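# Reseat a cabinet side panel's lip and relatch it

## Task

The side panel of the wall cabinet is latched shut, but its bottom lip sits outside the rail instead of in it. Get that lower lip into the rail, then latch the panel closed again. The lip must stay seated and the panel latched after the robot lets go.

## Robot and tools

Robot: two UR7e-style six-joint arms, left_arm and right_arm, each with a Robotiq 2F-85 two-finger gripper and a wrist camera. Bases sit near (-0.053, +0.470, +0.013) m for left_arm and (-0.003, -0.424, +0.013) m for right_arm. Cameras: cam_high, cam_low, cam_left_wrist, cam_right_wrist, each 896x504.

Scene frame: origin at table-top height midway between the nominal bases; +x points out over the table, +y toward left_arm, +z up. Image left and right do not match arm names. All reported positions (m), quaternions (wxyz) and velocities use this frame. The gripper's own axes: fingers point along its +z, close along its y; a camera block protrudes about 10 cm toward its +x. end_effector_position is the point between the closed pads; closed fingertips reach about 19 mm past it.

The shared row format: 18 numbers, each in [-1, 1], always all 18 even when one arm idles. Order: left dx, dy, dz, rx, ry, rz, left gripper position, force_limit, speed, then the same nine for the right arm. dx..dz are a translation offset along scene axes, rx..rz a rotation vector about the gripper point; 1.0 equals 0.6 m or 180 degrees. These are offsets, not poses, measured from that arm's current Hand target (its last commanded pose). Sending six zeros re-requests the Hand target unchanged. Gripper numbers are absolute settings: position +1 fully open (85 mm), about -0.8 pads touch, -1 closes until blocked; force_limit and speed from -1 (soft, ~20 mm/s) to +1 (strong, ~150 mm/s). Always resend the gripper numbers you want kept; a 0 is a real command.

Tools:
- execute_actions(actions, cameras): actions is a list of actions; each action is a list of 1 to 15 rows, one per 1/30 s step, the last row repeating to fill 15 steps. Every row in an action counts from the Hand target at that action's start, so a repeated action keeps adding the offset.
- move(target, speed, blend, stop_force, zero, blocking, cameras): straight-line path to one row or a list of up to 15 rows, all counted from the same starting Hand targets. speed in m/s (0.002 to 3.6, default 0.25; rotation up to twice that in rad/s), one value or one per target. blend in m rounds corners in a list; 0 stops at each. stop_force in N (3 to 120, both arms) ends an arm's path on contact; omit it when backing away from something you press on, and don't rely on it while the gripper rotates. zero (only with stop_force) re-zeroes the force reference first, default true. blocking=false returns early but cannot combine with stop_force. Paths do not avoid obstacles; a whole move is capped at 10 s.
- wait(seconds 0 to 10), stop() to brake a running move, zoom_image(camera, region [x0,y0,x1,y1] pixels, at most 504 square) on the newest image, zero_wrist_force(arm), read_manual(section), finished_scene(scene) which ends the scene irreversibly.

Results: Hand target (the commanded pose, orientation clipped to within 32 degrees of the measured one), end_effector_position, joint positions, velocities and torques, Wrist force/torque in the gripper's own axes (force shown as the push from the surface into the arm), gripper object_status (0 moving, 1 blocked opening, 2 blocked closing = gripping, 3 reached target or fully shut) and position_measured counts (3 open, 230 pads together). A move adds a move: line: done, off_target, moving, held or fault, plus limits such as paced or held. A gripper often rests a bit short of its Hand target; the next command asks again, and you can add the missing distance. Images come only when actions is empty or cameras requests them.

Typical order: look with an empty actions call, zoom on the panel's lower edge and rail, approach slowly with a small stop_force, push or lift the lip into the rail, then press the panel closed until it latches, back off, and check the images before finished_scene.

Avoid: fast contact, targets deep beyond a firm surface (stiff arms fault quickly), outside forces near 150 N or wrist torques near 24.6 N m, which freeze the arm for 10 s; any contact between the arms; motions passing close to an arm's own base; hard grips on things that still rest on a support; anything dropping or leaving the table. Long stretched holds heat motors and can trigger an over-temperature stop.

Each tool is called after "Call:" as name(argument=value, ...), one argument or row to a line, values as JSON.

## Session

Call:
execute_actions(
  actions=[],
)

Scene clock: 0.00 s.
left_arm: end_effector_position=(-0.0359, +0.1264, +0.3370) position_measured=3 object_status=3 end_effector_quat_wxyz=(+0.023, +0.872, -0.489, +0.010) | right_arm: end_effector_position=(+0.1008, -0.4393, +0.3300) position_measured=3 object_status=3 end_effector_quat_wxyz=(-0.085, -0.218, +0.972, +0.035)
Joint positions: left_arm=[-1.879 -2.028 1.946 -1.537 -1.558 2.232] | right_arm=[4.048 -0.539 -2.074 -2.187 1.733 0.467]
Joint velocities: within noise
Joint torques (N m): no reading
Motor temperatures (°C): left_arm=[22 26 31 32 39 35] | right_arm=[32 25 30 34 37 35]
Wrist force (N): no reading
Wrist torque (N m): no reading
Wrist force, peak (N): no reading
Hand target: left_arm -0.0359, +0.1264, +0.3370; +0.023, +0.872, -0.489, +0.010 | right_arm +0.1008, -0.4393, +0.3300; -0.085, -0.218, +0.972, +0.035
Tool commands: left_gripper/position=+1.0 left_gripper/force_limit=+1.0 left_gripper/speed=+1.0 right_gripper/position=+1.0 right_gripper/force_limit=+1.0 right_gripper/speed=+1.0

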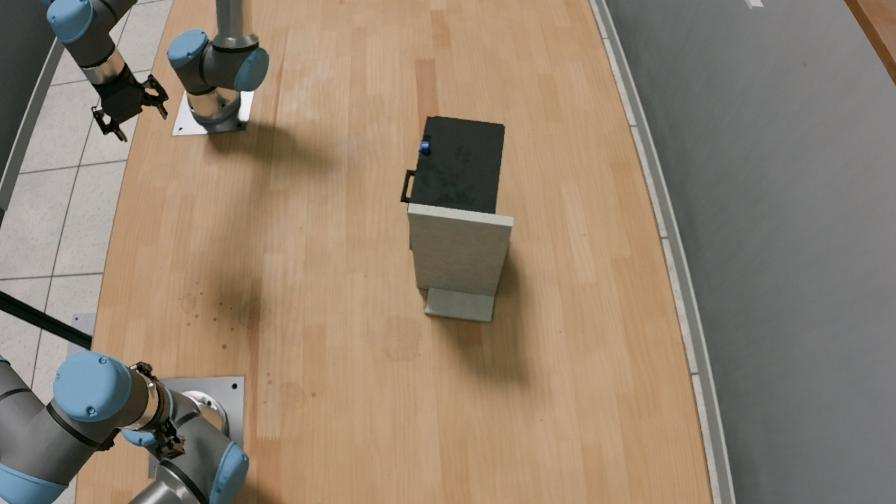

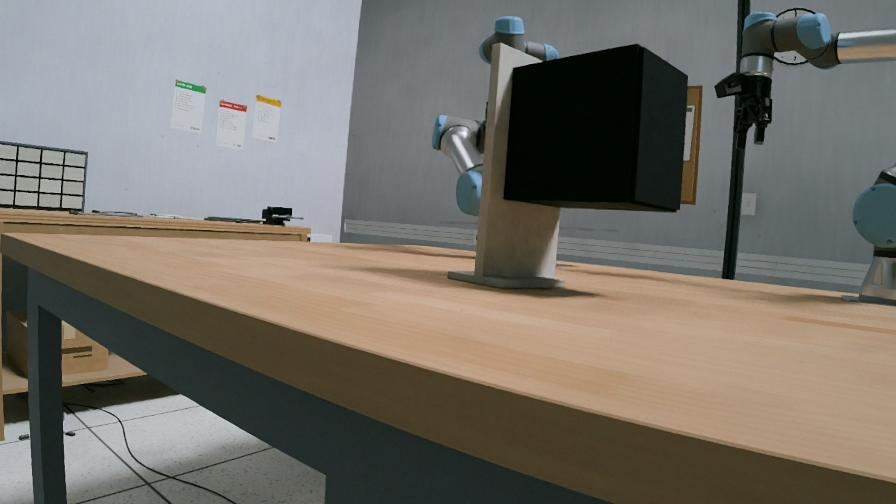

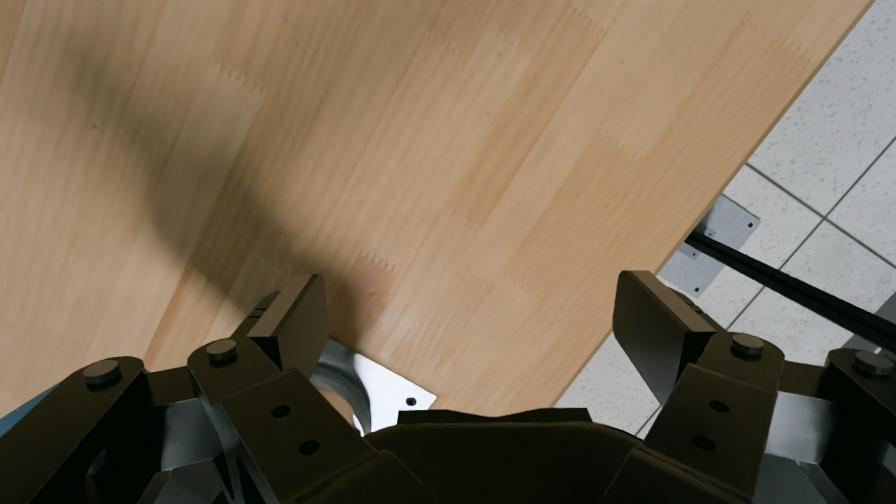

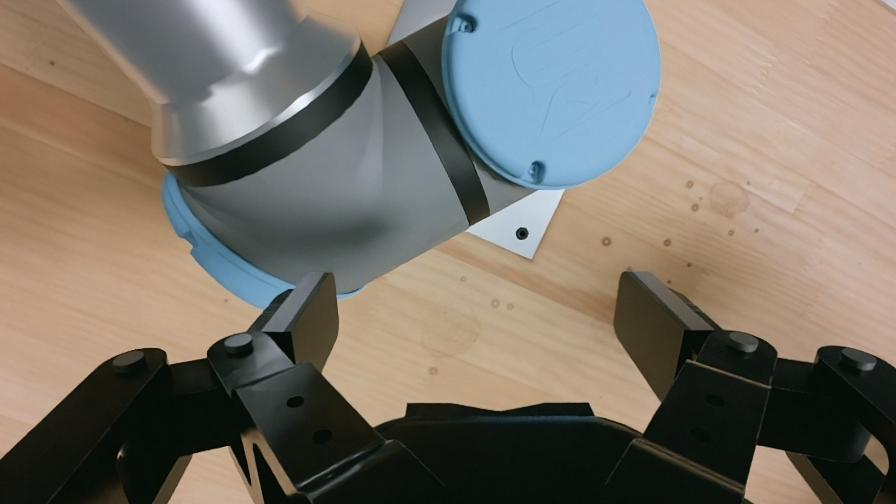

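Call:
zoom_image(
  camera="cam_high",
  region=[370, 90, 540, 340],
)

Call:
zoom_image(
  camera="cam_low",
  region=[440, 20, 720, 310],
)

Scaled by 2.016 from the camera's 896x504 image, which has a finer 1280x720 frame.

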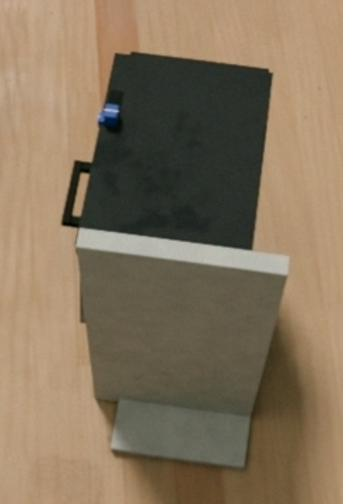

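Scaled by 1.738 from the camera's 896x504 image, which has a finer 1280x720 frame.

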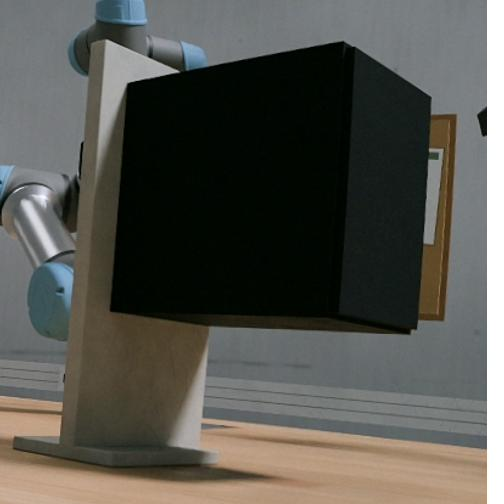

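Call:
move(
  target=[0.577,-0.094,-0.145,-0.282,-0.412,0.2126,1,1,1, 0.499,0.682,0.167,0,-0.139,0,1,1,1],
  speed=0.5,
  cameras=["all"],
)

Scene clock: 4.83 s.
left_arm: end_effector_position=(+0.3092, +0.0701, +0.2499) position_measured=3 object_status=3 end_effector_quat_wxyz=(+0.028, +0.700, -0.026, +0.714) | right_arm: end_effector_position=(+0.4002, -0.0301, +0.4302) position_measured=3 object_status=3 end_effector_quat_wxyz=(+0.128, -0.220, +0.967, -0.013)
Joint positions: left_arm=[-1.593 -1.415 2.43 -2.415 0.02 1.398] | right_arm=[4.246 -1.594 -1.382 -1.593 1.356 0.65]
Joint torques (N m): left_arm=[6.66 -29.68 -19.04 -1.16 4.1 -1.28] | right_arm=[-10.26 16.64 32.48 1.63 -2.31 -1.81]
Wrist force (N): left_arm=[-3.1 -0.8 -1.8] | right_arm=[0.3 0.2 0.6]
Wrist torque (N m): left_arm=[0.07 0.92 -0.11] | right_arm=[0.04 -0.09 0.08]
Wrist force, peak (N): left_arm=[-4.2 0.1 -0.8] | right_arm=[-0.7 1.3 0.5]
Hand target: left_arm +0.3103, +0.0700, +0.2500; +0.074, +0.703, -0.074, +0.703 | right_arm +0.4002, -0.0301, +0.4302; +0.128, -0.220, +0.967, -0.013
Off the commanded pose: left_arm 0.001 m, 8 deg | right_arm 0.000 m, 0 deg.
move: off_target (left_arm)
camera_calibration:
cam_left_wrist: T_world_to_cam=[[-0.0936452, -0.995568, 0.00866469, 0.102796], [-0.327571, 0.0225913, -0.944556, 0.34953], [0.940174, -0.0912915, -0.328235, -0.0747608], [0, 0, 0, 1]] pos_world=[0.19441, 0.0876187, 0.304721]
cam_right_wrist: T_world_to_cam=[[-0.414194, 0.90553, -0.0919739, 0.235317], [0.733243, 0.391832, 0.555718, -0.504578], [0.539257, 0.162736, -0.826268, 0.272784], [0, 0, 0, 1]] pos_world=[0.320344, -0.0597683, 0.527439]

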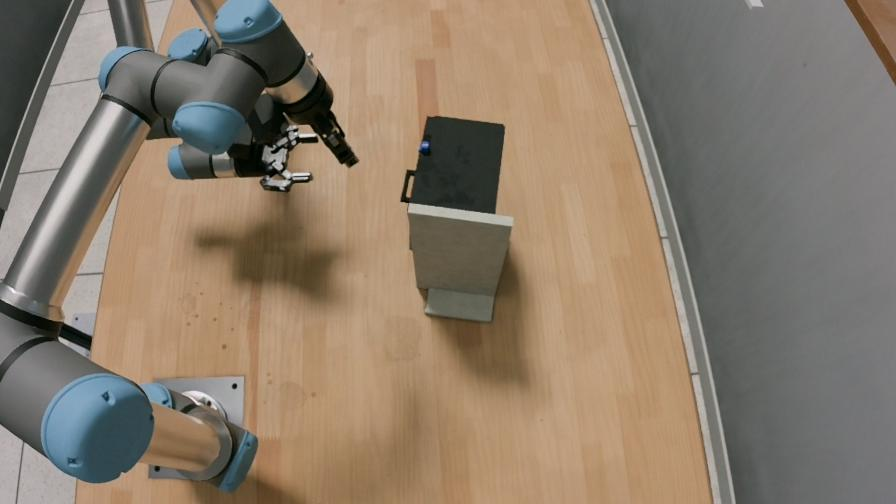

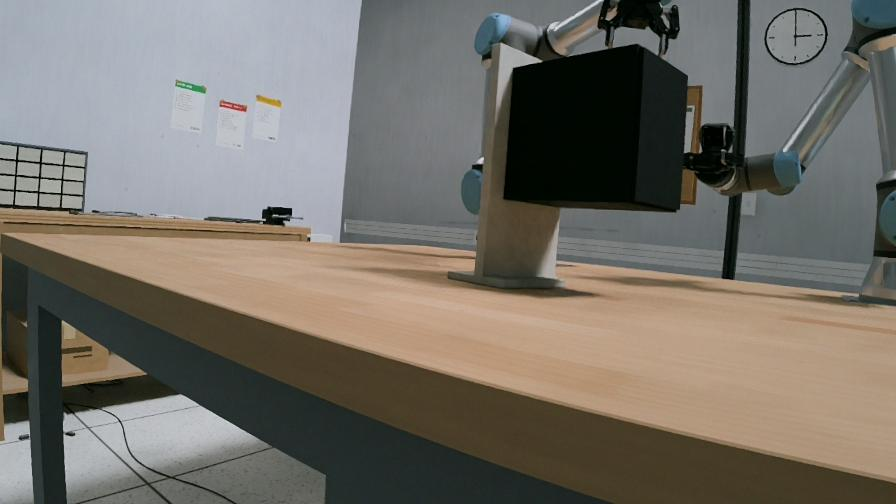

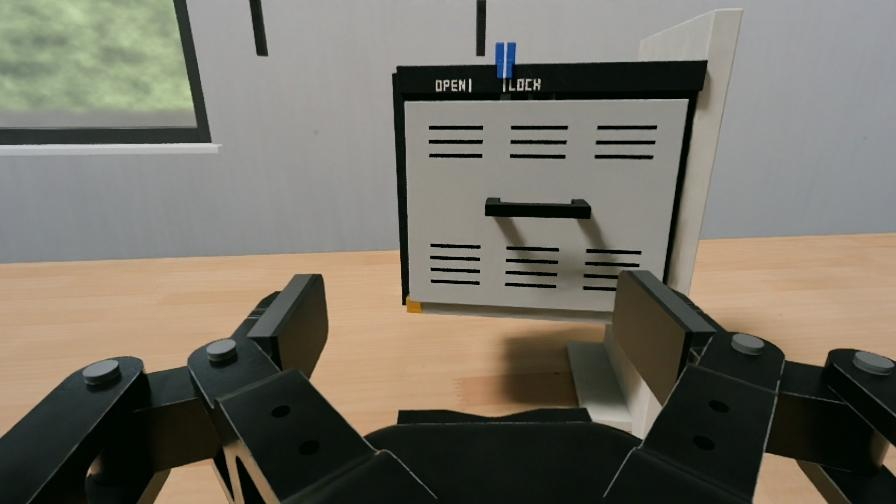

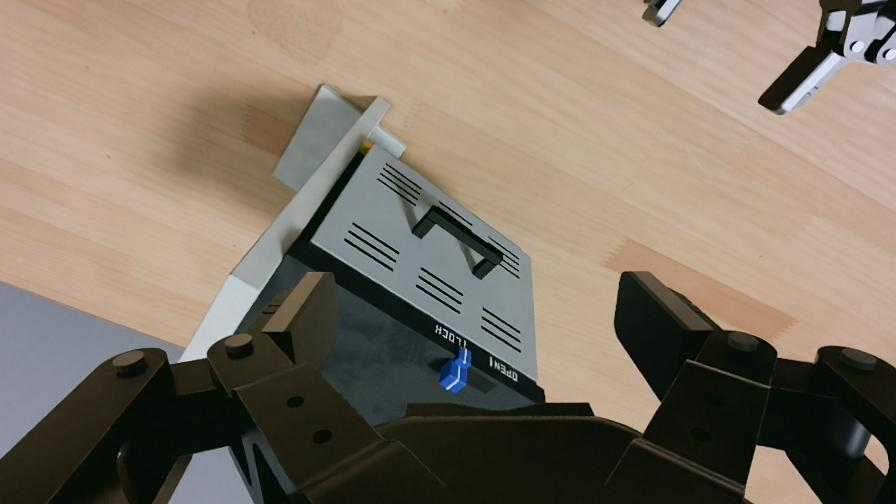

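Call:
zoom_image(
  camera="cam_left_wrist",
  region=[380, 30, 720, 330],
)

Call:
zoom_image(
  camera="cam_right_wrist",
  region=[270, 80, 570, 410],
)

Scaled by 1.482 from the camera's 896x504 image, which has a finer 1280x720 frame.

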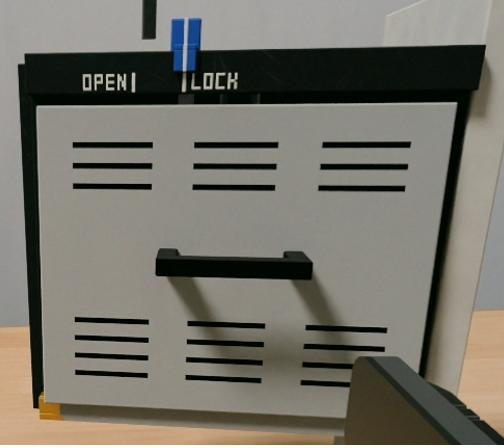

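Scaled by 1.527 from the camera's 896x504 image, which has a finer 1280x720 frame.

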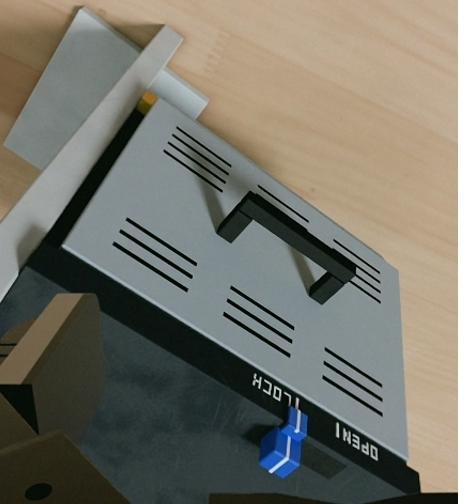

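Call:
move(
  target=[0.153,-0.085,-0.0167,-0.488,0.110,-0.0058,1,1,1, 0.195,0.080,-0.05,0.0181,0.0817,-0.2156,1,1,1],
  speed=0.5,
  cameras=["all"],
)

Scene clock: 10.60 s.
left_arm: end_effector_position=(+0.4021, +0.0190, +0.2399) position_measured=3 object_status=3 end_effector_quat_wxyz=(+0.555, +0.555, +0.439, +0.438) | right_arm: end_effector_position=(+0.5172, +0.0179, +0.4002) position_measured=3 object_status=3 end_effector_quat_wxyz=(+0.000, +0.116, +0.993, +0.000)
Joint positions: left_arm=[-1.344 -0.88 2.058 -4.317 -0.409 1.567] | right_arm=[4.033 -2.037 -0.84 -1.835 1.571 1.133]
Joint torques (N m): left_arm=[7.33 -27.51 -14.34 -2.93 -2.17 1.29] | right_arm=[-9.8 35.27 31.96 1.48 1.77 2.25]
Wrist force (N): left_arm=[-0.5 -1.0 -1.9] | right_arm=[0.0 0.4 0.3]
Wrist torque (N m): left_arm=[-0.47 0.16 -0.18] | right_arm=[0.13 0.04 -0.11]
Wrist force, peak (N): left_arm=[-3.4 -0.7 -1.9] | right_arm=[0.4 0.4 1.2]
Hand target: left_arm +0.4021, +0.0190, +0.2399; +0.555, +0.555, +0.439, +0.438 | right_arm +0.5172, +0.0179, +0.4002; +0.000, +0.116, +0.993, +0.000
Off the commanded pose: left_arm 0.000 m, 0 deg | right_arm 0.000 m, 0 deg.
move: done
camera_calibration:
cam_left_wrist: T_world_to_cam=[[-0.0131834, 0.0128947, 0.99983, -0.228677], [-0.554647, -0.832079, 0.00341785, 0.251776], [0.831981, -0.554508, 0.0181216, -0.200757], [0, 0, 0, 1]] pos_world=[0.303658, 0.101124, 0.231416]
cam_right_wrist: T_world_to_cam=[[0.236974, 0.971437, -0.012358, -0.132207], [0.91477, -0.218831, 0.339572, -0.589077], [0.327169, -0.0917747, -0.940499, 0.337], [0, 0, 0, 1]] pos_world=[0.459944, 0.0304508, 0.515349]

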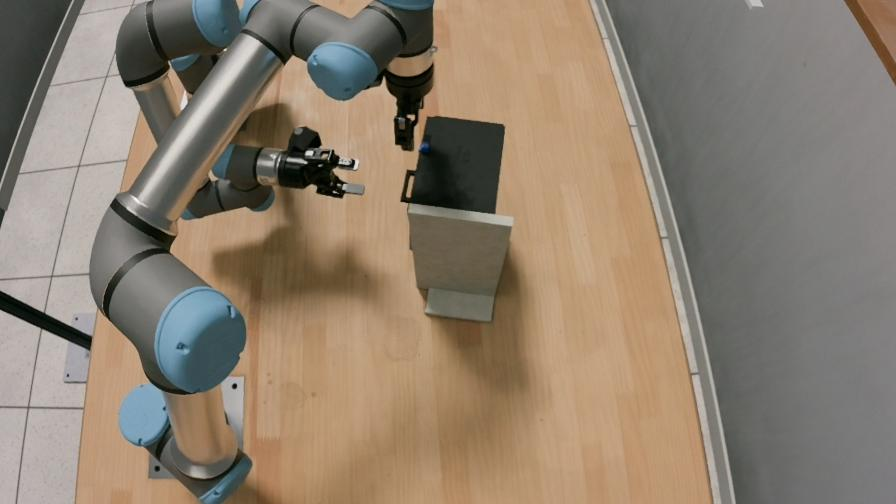

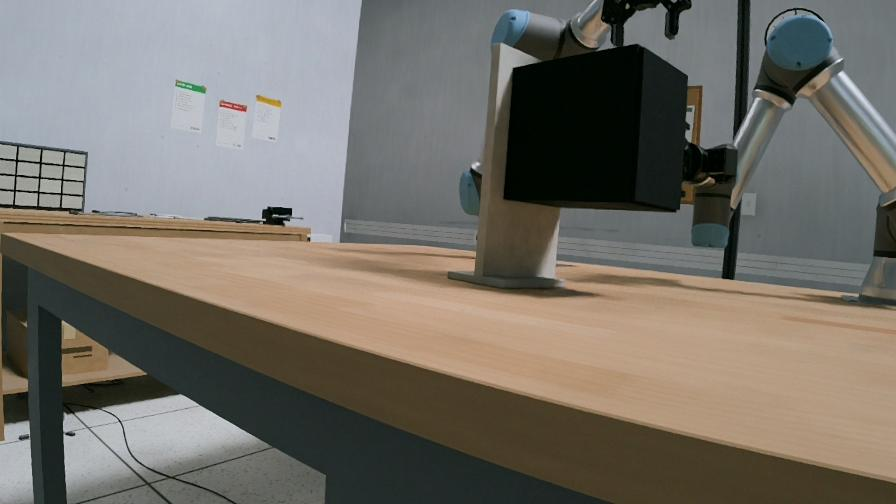

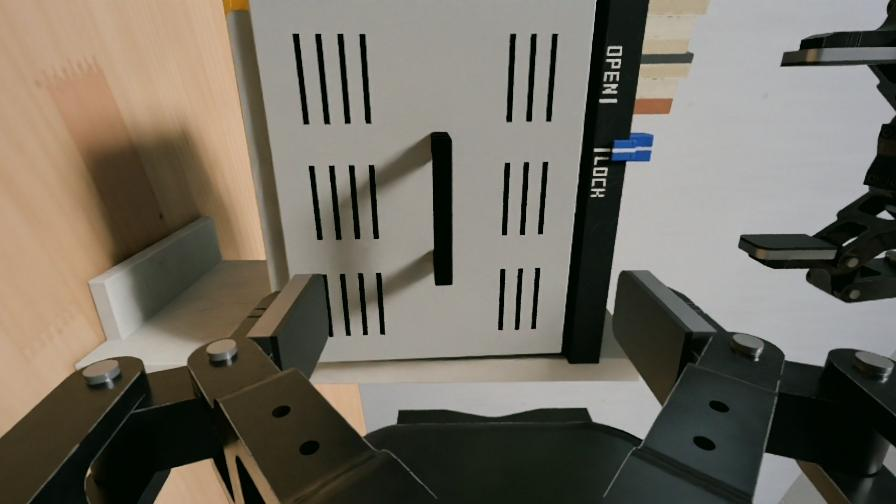

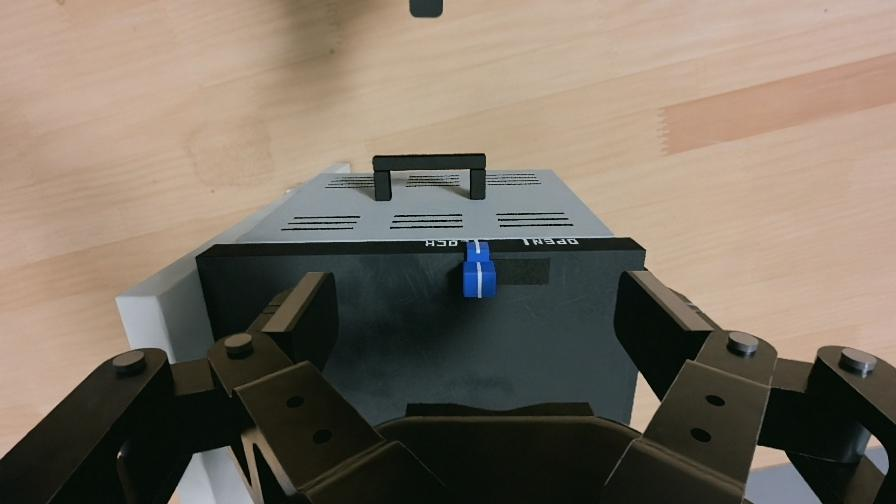

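Call:
move(
  target=[0.0882,-0.0115,-0.0123,0,0,0,0,0,0, 0.0307,-0.0005,-0.0337,0,0,0,0,-0.5,0],
  speed=0.25,
  cameras=["cam_left_wrist","cam_right_wrist"],
)

Scene clock: 13.23 s.
left_arm: end_effector_position=(+0.4549, +0.0122, +0.2326) position_measured=128 object_status=0 end_effector_quat_wxyz=(+0.555, +0.555, +0.439, +0.438) | right_arm: end_effector_position=(+0.5355, +0.0176, +0.3800) position_measured=129 object_status=0 end_effector_quat_wxyz=(+0.000, +0.116, +0.993, +0.000)
Joint positions: left_arm=[-1.23 -0.827 1.958 -4.271 -0.523 1.568] | right_arm=[4.012 -2.065 -0.851 -1.797 1.571 1.112]
Joint torques (N m): left_arm=[7.16 -30.29 -15.72 1.07 -2.34 1.39] | right_arm=[-10.41 37.04 18.82 4.31 0 -1.86]
Wrist force (N): left_arm=[-0.7 -1.1 -2.0] | right_arm=[0.3 0.2 0.6]
Wrist torque (N m): left_arm=[-0.46 0.18 -0.19] | right_arm=[0.09 0.00 0.08]
Wrist force, peak (N): left_arm=[-0.8 -1.5 -2.6] | right_arm=[-0.1 0.4 1.0]
Hand target: left_arm +0.4550, +0.0121, +0.2326; +0.555, +0.555, +0.439, +0.438 | right_arm +0.5356, +0.0176, +0.3799; +0.000, +0.116, +0.993, +0.000
Off the commanded pose: left_arm 0.000 m, 0 deg | right_arm 0.000 m, 0 deg.
move: done
camera_calibration:
cam_left_wrist: T_world_to_cam=[[-0.0133221, 0.0128677, 0.999828, -0.22044], [-0.554693, -0.832048, 0.0033175, 0.275436], [0.831948, -0.554554, 0.0182222, -0.248467], [0, 0, 0, 1]] pos_world=[0.356558, 0.0942245, 0.224016]
cam_right_wrist: T_world_to_cam=[[0.236974, 0.971437, -0.012358, -0.136502], [0.91477, -0.218831, 0.339572, -0.599024], [0.327169, -0.0917747, -0.940499, 0.311988], [0, 0, 0, 1]] pos_world=[0.478244, 0.0301508, 0.495149]
Images, in order (width x height): cam_left_wrist 896x504, cam_right_wrist 896x504.

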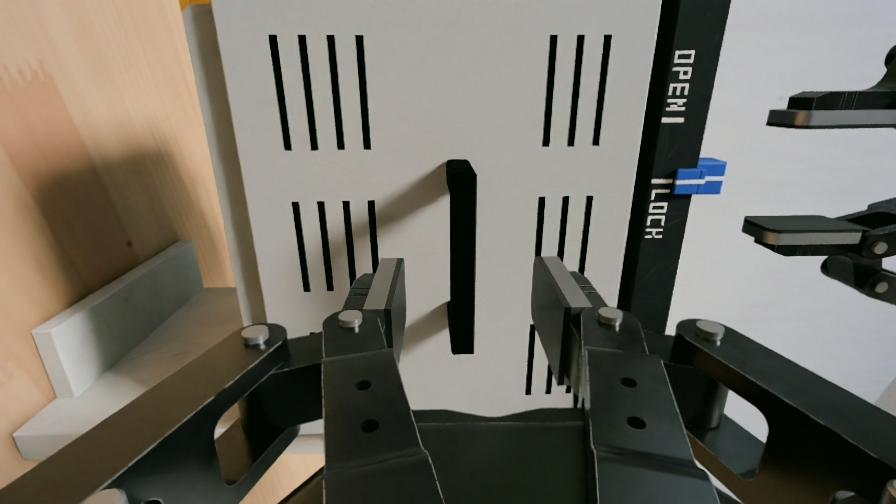

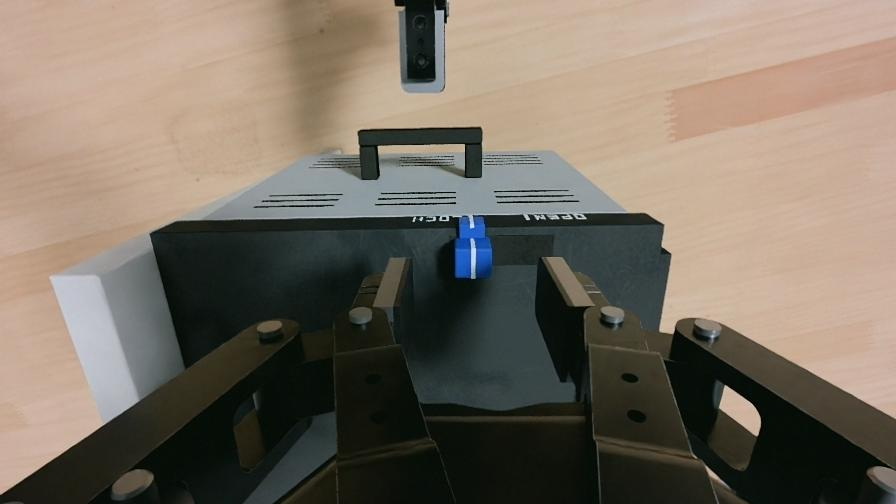

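Call:
move(
  target=[
    [0.0487,-0.0116,0,0,0,0,0,0,0, 0,0,-0.033,0,0,0,0,-0.5,0],
    [0.0973,-0.0231,0,0,0,0,0,0,0, 0,0,-0.083,0,0,0,0,-0.5,0],
  ],
  speed=[0.1,0.02],
  stop_force=5,
  cameras=["cam_left_wrist","cam_right_wrist"],
)

Scene clock: 16.27 s.
left_arm: end_effector_position=(+0.5004, +0.0014, +0.2326) position_measured=128 object_status=3 end_effector_quat_wxyz=(+0.555, +0.555, +0.439, +0.438) | right_arm: end_effector_position=(+0.5356, +0.0175, +0.3458) position_measured=129 object_status=3 end_effector_quat_wxyz=(+0.000, +0.116, +0.993, +0.000)
Joint positions: left_arm=[-1.146 -0.786 1.849 -4.203 -0.607 1.568] | right_arm=[4.012 -2.048 -0.966 -1.699 1.571 1.112]
Joint torques (N m): left_arm=[-8.79 -52.21 -4.88 -3.36 1.86 -0.12] | right_arm=[-1.97 36.62 33.21 1.47 -0.62 0.36]
Wrist force (N): left_arm=[-0.6 -1.2 -1.7] | right_arm=[0.4 -0.1 0.3]
Wrist torque (N m): left_arm=[-0.45 0.20 -0.23] | right_arm=[0.03 0.00 0.07]
Wrist force, peak (N): left_arm=[10.5 -3.5 -63.2] | right_arm=[1.9 -2.2 -18.3]
Hand target: left_arm +0.5004, +0.0014, +0.2326; +0.555, +0.555, +0.439, +0.438 (not the last commanded pose) | right_arm +0.5356, +0.0175, +0.3458; +0.000, +0.116, +0.993, +0.000 (not the last commanded pose)
Off the commanded pose: left_arm 0.013 m, 0 deg | right_arm 0.016 m, 0 deg.
move: contact (left_arm, right_arm); path passed 1 of 2 targets
camera_calibration:
cam_left_wrist: T_world_to_cam=[[-0.0133221, 0.0128677, 0.999828, -0.219696], [-0.554693, -0.832048, 0.0033175, 0.291633], [0.831948, -0.554554, 0.0182222, -0.292227], [0, 0, 0, 1]] pos_world=[0.401958, 0.0834245, 0.224016]
cam_right_wrist: T_world_to_cam=[[0.236924, 0.971448, -0.0125046, -0.136857], [0.914827, -0.218745, 0.339474, -0.587486], [0.327046, -0.0918691, -0.940532, 0.279866], [0, 0, 0, 1]] pos_world=[0.478344, 0.030151, 0.460948]
Images, in order (width x height): cam_left_wrist 896x504, cam_right_wrist 896x504.

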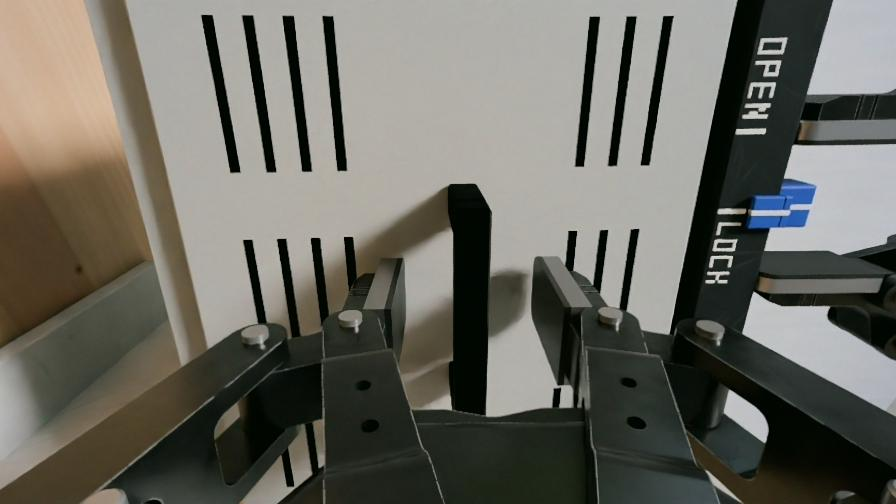

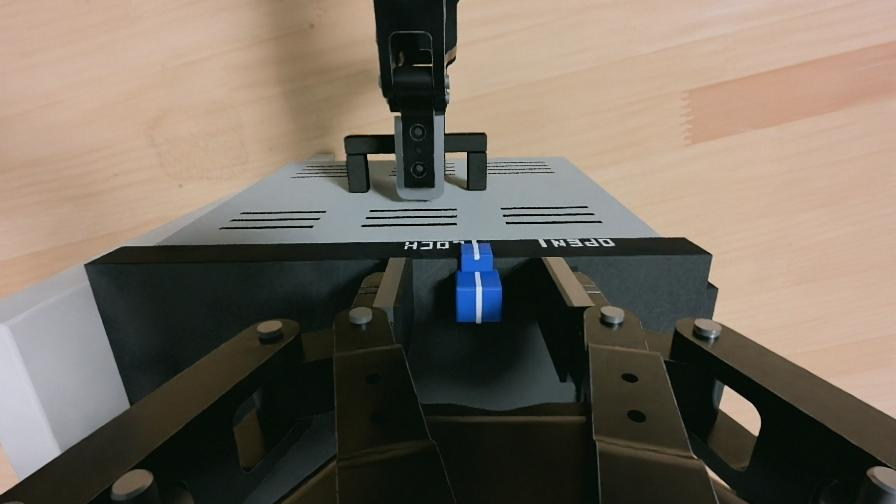

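Call:
move(
  target=[
    [-0.0057,0.0013,0,0,0,0,0,0,0, 0.0005,0.0021,0.0058,0,0,0,0,-0.5,0],
    [-0.0057,0.0013,0,0,0,0,-1,-0.2,-1, 0.0005,0.0021,0.0058,0,0,0,-1,-0.7,-1],
  ],
  speed=0.1,
  cameras=["cam_left_wrist","cam_right_wrist"],
)

Scene clock: 19.13 s.
left_arm: end_effector_position=(+0.4970, +0.0022, +0.2326) position_measured=208 object_status=0 end_effector_quat_wxyz=(+0.555, +0.555, +0.439, +0.438) | right_arm: end_effector_position=(+0.5359, +0.0188, +0.3493) position_measured=196 object_status=2 end_effector_quat_wxyz=(+0.000, +0.116, +0.993, +0.000)
Joint positions: left_arm=[-1.152 -0.789 1.857 -4.208 -0.601 1.568] | right_arm=[4.012 -2.052 -0.951 -1.71 1.571 1.112]
Joint torques (N m): left_arm=[-7.32 -51.92 -8.21 -3.36 1.8 -0.98] | right_arm=[9.94 36.24 30.72 5.24 -0.9 2.28]
Wrist force (N): left_arm=[-0.2 -5.3 -2.6] | right_arm=[0.8 -3.3 -2.3]
Wrist torque (N m): left_arm=[-0.30 0.16 -0.22] | right_arm=[0.08 -0.03 -0.11]
Wrist force, peak (N): left_arm=[-0.6 -6.1 -3.1] | right_arm=[1.4 -3.5 -2.6]
Hand target: left_arm +0.4970, +0.0022, +0.2326; +0.555, +0.555, +0.439, +0.438 | right_arm +0.5359, +0.0188, +0.3493; +0.000, +0.116, +0.993, +0.000
Off the commanded pose: left_arm 0.000 m, 0 deg | right_arm 0.000 m, 0 deg.
move: done
camera_calibration:
cam_left_wrist: T_world_to_cam=[[-0.0133221, 0.0128677, 0.999828, -0.219751], [-0.554693, -0.832048, 0.0033175, 0.290413], [0.831948, -0.554554, 0.0182222, -0.288955], [0, 0, 0, 1]] pos_world=[0.398558, 0.0842245, 0.224016]
cam_right_wrist: T_world_to_cam=[[0.236924, 0.971448, -0.0125046, -0.138148], [0.914827, -0.218745, 0.339474, -0.588664], [0.327046, -0.0918691, -0.940532, 0.283179], [0, 0, 0, 1]] pos_world=[0.478644, 0.031451, 0.464448]
Images, in order (width x height): cam_left_wrist 896x504, cam_right_wrist 896x504.

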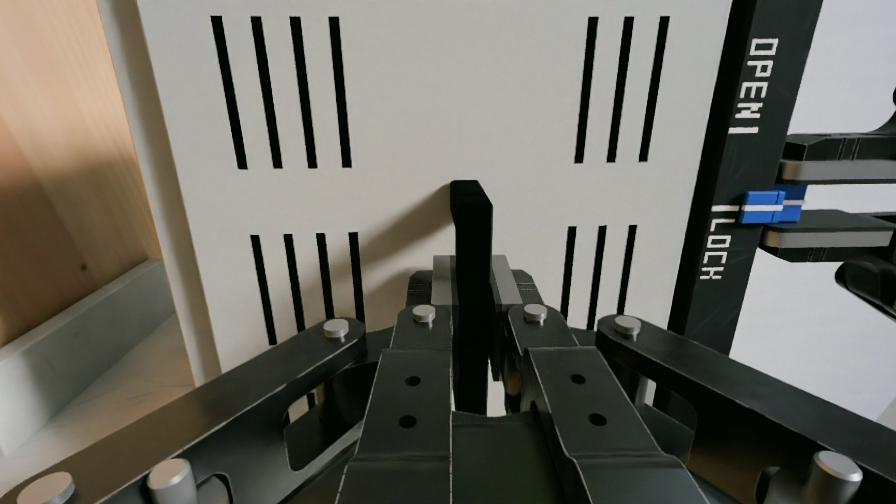

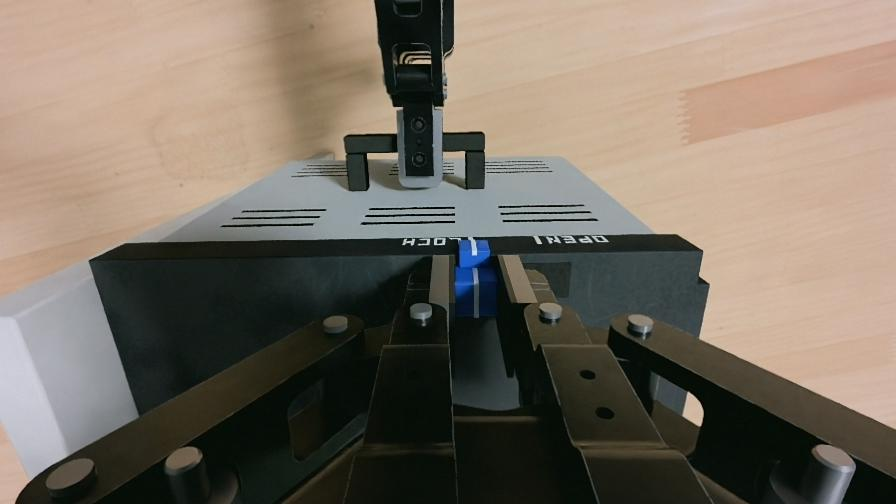

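Call:
move(
  target=[0,0,0,0,0,0,-1,-0.2,-1, 0.0108,0.0454,0,0,0,0,-1,-0.7,-1],
  speed=0.05,
  stop_force=25,
  cameras=["cam_left_wrist","cam_right_wrist"],
)

Scene clock: 21.07 s.
left_arm: end_effector_position=(+0.4970, +0.0022, +0.2326) position_measured=208 object_status=2 end_effector_quat_wxyz=(+0.555, +0.555, +0.439, +0.438) | right_arm: end_effector_position=(+0.5415, +0.0430, +0.3492) position_measured=196 object_status=2 end_effector_quat_wxyz=(+0.000, +0.116, +0.993, +0.000)
Joint positions: left_arm=[-1.152 -0.789 1.857 -4.208 -0.601 1.568] | right_arm=[4.028 -2.112 -0.859 -1.742 1.571 1.128]
Joint torques (N m): left_arm=[-1.99 -52.57 -17.41 -3.34 0.45 -0.91] | right_arm=[-1.34 46.84 18.95 10.15 3.19 -1.89]
Wrist force (N): left_arm=[-0.3 -5.5 -2.5] | right_arm=[8.2 -28.8 -10.5]
Wrist torque (N m): left_arm=[-0.35 0.18 -0.23] | right_arm=[0.44 -0.16 -0.05]
Wrist force, peak (N): left_arm=[-0.5 -5.4 -2.9] | right_arm=[11.8 -43.6 -13.2]
Hand target: left_arm +0.4970, +0.0022, +0.2326; +0.555, +0.555, +0.439, +0.438 | right_arm +0.5415, +0.0430, +0.3492; +0.000, +0.116, +0.993, +0.000 (not the last commanded pose)
Off the commanded pose: left_arm 0.000 m, 0 deg | right_arm 0.003 m, 0 deg.
move: contact (right_arm)
camera_calibration:
cam_left_wrist: T_world_to_cam=[[-0.0133221, 0.0128677, 0.999828, -0.219751], [-0.554693, -0.832048, 0.0033175, 0.290413], [0.831948, -0.554554, 0.0182222, -0.288955], [0, 0, 0, 1]] pos_world=[0.398558, 0.0842245, 0.224016]
cam_right_wrist: T_world_to_cam=[[0.236989, 0.971434, -0.0123275, -0.163097], [0.914734, -0.218847, 0.339658, -0.588496], [0.327258, -0.0917718, -0.940468, 0.28334], [0, 0, 0, 1]] pos_world=[0.484244, 0.0556508, 0.464349]
Images, in order (width x height): cam_left_wrist 896x504, cam_right_wrist 896x504.

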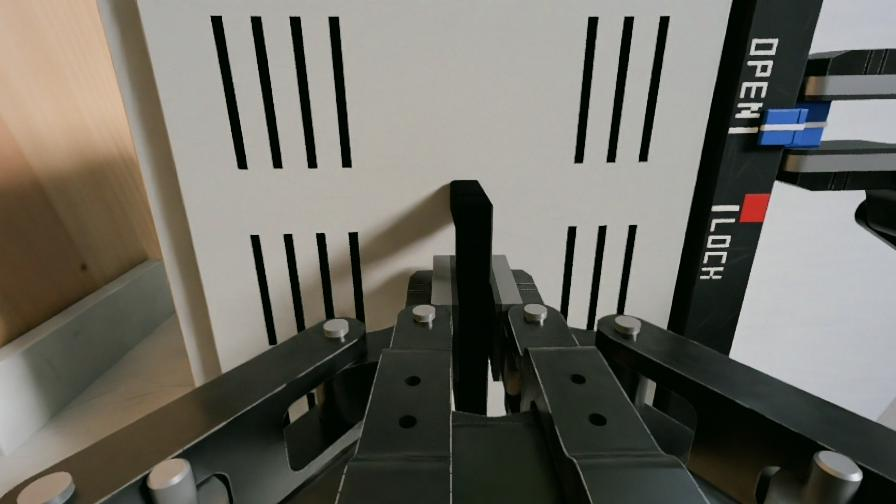

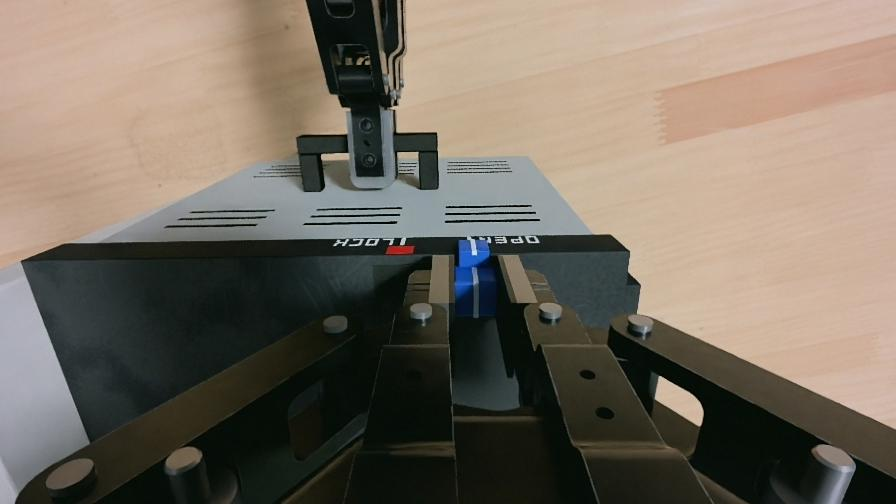

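Call:
move(
  target=[-0.0487,0.0116,0,0,0,0,-1,-0.2,-1, -0.0004,-0.0016,0,0,0,0,-1,-0.7,-1],
  speed=0.04,
  stop_force=20,
  cameras=["all"],
)

Scene clock: 23.00 s.
left_arm: end_effector_position=(+0.4678, +0.0091, +0.2326) position_measured=208 object_status=2 end_effector_quat_wxyz=(+0.555, +0.555, +0.439, +0.438) | right_arm: end_effector_position=(+0.5413, +0.0421, +0.3492) position_measured=196 object_status=2 end_effector_quat_wxyz=(+0.000, +0.116, +0.993, +0.000)
Joint positions: left_arm=[-1.205 -0.816 1.928 -4.252 -0.548 1.568] | right_arm=[4.028 -2.109 -0.863 -1.74 1.571 1.128]
Joint torques (N m): left_arm=[-8.11 -53.4 -5.06 -3.89 1.88 -0.06] | right_arm=[-8.09 49.32 15.08 6.09 0.96 -1.82]
Wrist force (N): left_arm=[-0.3 -5.4 -2.2] | right_arm=[5.0 -10.6 -9.7]
Wrist torque (N m): left_arm=[-0.35 0.12 -0.19] | right_arm=[0.20 -0.05 0.03]
Wrist force, peak (N): left_arm=[-0.3 -5.9 -1.8] | right_arm=[8.2 -29.0 -10.3]
Hand target: left_arm +0.4678, +0.0091, +0.2326; +0.555, +0.555, +0.439, +0.438 | right_arm +0.5413, +0.0421, +0.3492; +0.000, +0.116, +0.993, +0.000
Off the commanded pose: left_arm 0.000 m, 0 deg | right_arm 0.000 m, 0 deg.
move: done
camera_calibration:
cam_left_wrist: T_world_to_cam=[[-0.0133221, 0.0128677, 0.999828, -0.22023], [-0.554693, -0.832048, 0.0033175, 0.28004], [0.831948, -0.554554, 0.0182222, -0.26078], [0, 0, 0, 1]] pos_world=[0.369358, 0.0912245, 0.224016]
cam_right_wrist: T_world_to_cam=[[0.236989, 0.971434, -0.0123275, -0.162079], [0.914734, -0.218847, 0.339658, -0.588531], [0.327258, -0.0917718, -0.940468, 0.283314], [0, 0, 0, 1]] pos_world=[0.484044, 0.0546508, 0.464349]

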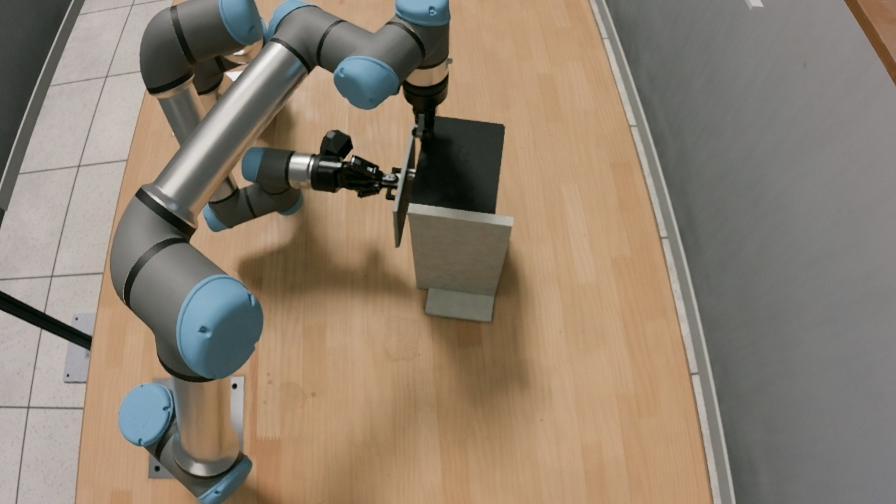

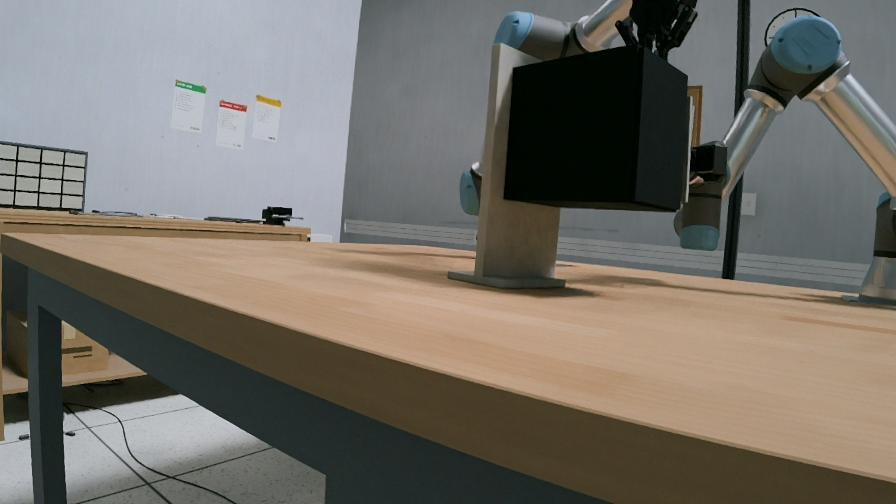

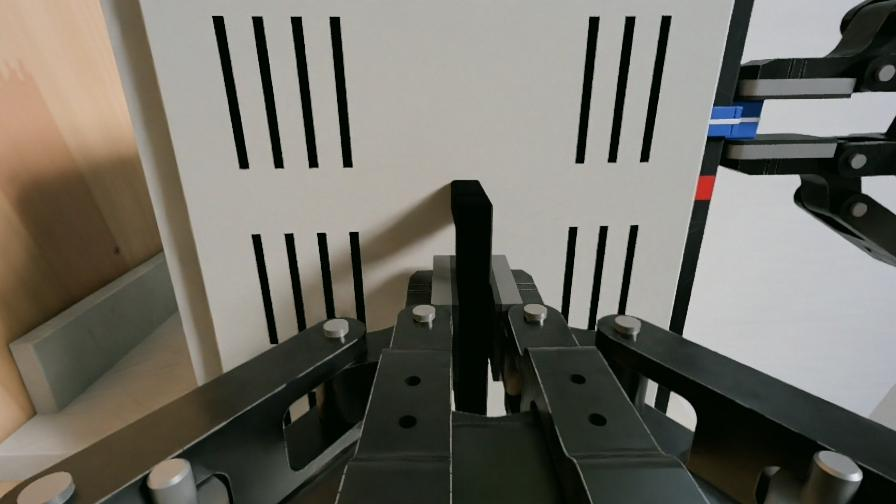

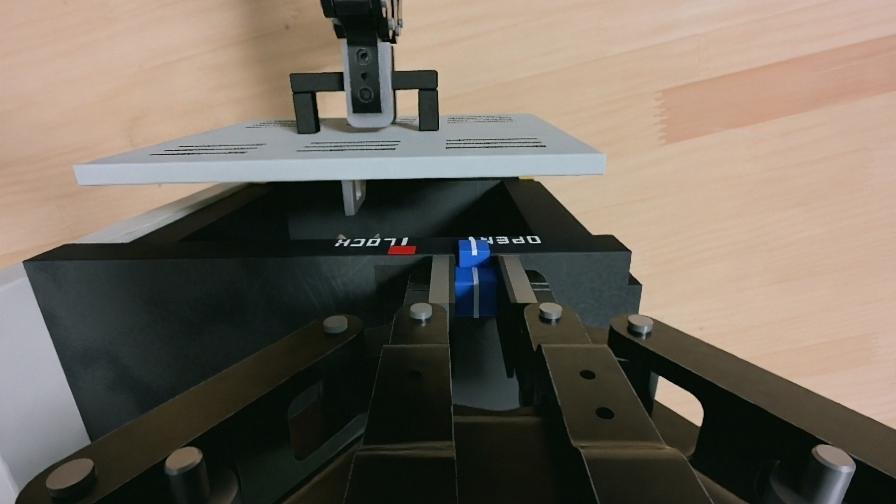

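Call:
move(
  target=[-0.130,0.0309,0,0,0,0,-1,-0.2,-1, 0,0,0,0,0,0,-1,-0.7,-1],
  speed=0.15,
  cameras=["cam_left_wrist","cam_right_wrist"],
)

Call:
zoom_image(
  camera="cam_right_wrist",
  region=[60, 0, 660, 300],
)

Call:
zoom_image(
  camera="cam_right_wrist",
  region=[100, 90, 600, 270],
)

Scene clock: 24.43 s.
left_arm: end_effector_position=(+0.3898, +0.0276, +0.2326) position_measured=208 object_status=2 end_effector_quat_wxyz=(+0.555, +0.555, +0.439, +0.438) | right_arm: end_effector_position=(+0.5413, +0.0421, +0.3492) position_measured=196 object_status=2 end_effector_quat_wxyz=(+0.000, +0.116, +0.993, +0.000)
Joint positions: left_arm=[-1.37 -0.875 2.096 -4.36 -0.383 1.567] | right_arm=[4.028 -2.109 -0.863 -1.74 1.571 1.128]
Joint torques (N m): left_arm=[-9.11 -48.51 -2.35 -3.42 1.66 1.25] | right_arm=[-8.14 49.68 15.57 4.67 -0.49 -1.76]
Wrist force (N): left_arm=[-0.5 -5.6 -1.8] | right_arm=[5.3 -10.7 -9.7]
Wrist torque (N m): left_arm=[-0.47 0.15 -0.09] | right_arm=[0.18 -0.10 0.03]
Wrist force, peak (N): left_arm=[-0.8 -5.9 -1.7] | right_arm=[5.5 -11.0 -9.9]
Hand target: left_arm +0.3898, +0.0277, +0.2326; +0.555, +0.555, +0.439, +0.438 | right_arm +0.5413, +0.0421, +0.3492; +0.000, +0.116, +0.993, +0.000
Off the commanded pose: left_arm 0.000 m, 0 deg | right_arm 0.000 m, 0 deg.
move: done
camera_calibration:
cam_left_wrist: T_world_to_cam=[[-0.0133221, 0.0128677, 0.999828, -0.221506], [-0.554693, -0.832048, 0.0033175, 0.252223], [0.831948, -0.554554, 0.0182222, -0.185712], [0, 0, 0, 1]] pos_world=[0.291458, 0.109725, 0.224016]
cam_right_wrist: T_world_to_cam=[[0.236989, 0.971434, -0.0123275, -0.162079], [0.914734, -0.218847, 0.339658, -0.588531], [0.327258, -0.0917718, -0.940468, 0.283314], [0, 0, 0, 1]] pos_world=[0.484044, 0.0546508, 0.464349]
Images, in order (width x height): cam_left_wrist 896x504, cam_right_wrist 896x504.

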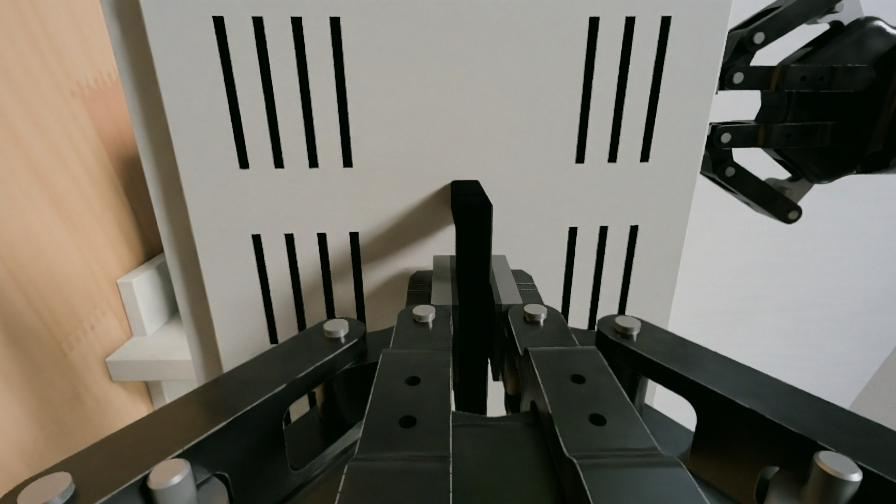

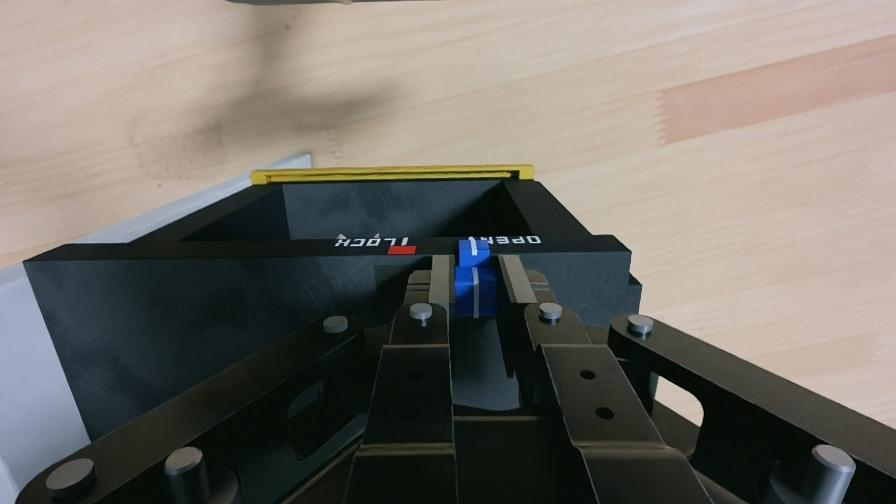

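Region (60, 0, 660, 300) is 600x300 pixels. A region can be at most 504 by 504 pixels.

Scaled by 1.008 from the camera's 896x504 image, which has a finer 1280x720 frame.

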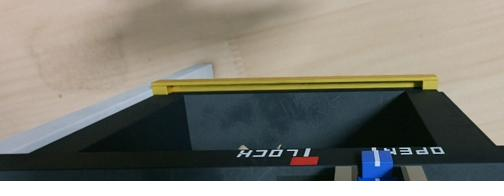

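Call:
zoom_image(
  camera="cam_right_wrist",
  region=[230, 145, 410, 245],
)

Call:
zoom_image(
  camera="cam_right_wrist",
  region=[400, 145, 580, 245],
)

Call:
zoom_image(
  camera="cam_left_wrist",
  region=[80, 0, 330, 340],
)

Scaled by 2.800 from the camera's 896x504 image, which has a finer 1280x720 frame.

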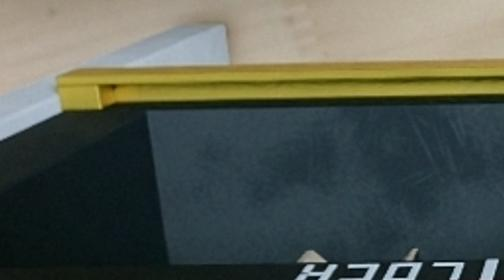

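Scaled by 2.800 from the camera's 896x504 image, which has a finer 1280x720 frame.

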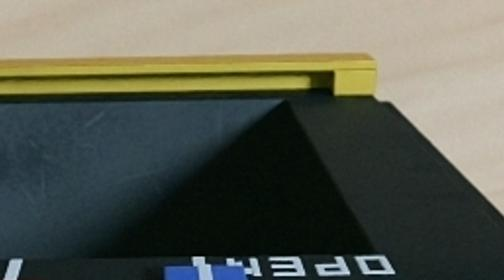

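Scaled by 1.482 from the camera's 896x504 image, which has a finer 1280x720 frame.

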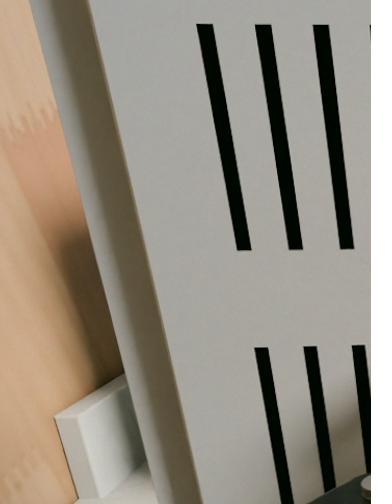

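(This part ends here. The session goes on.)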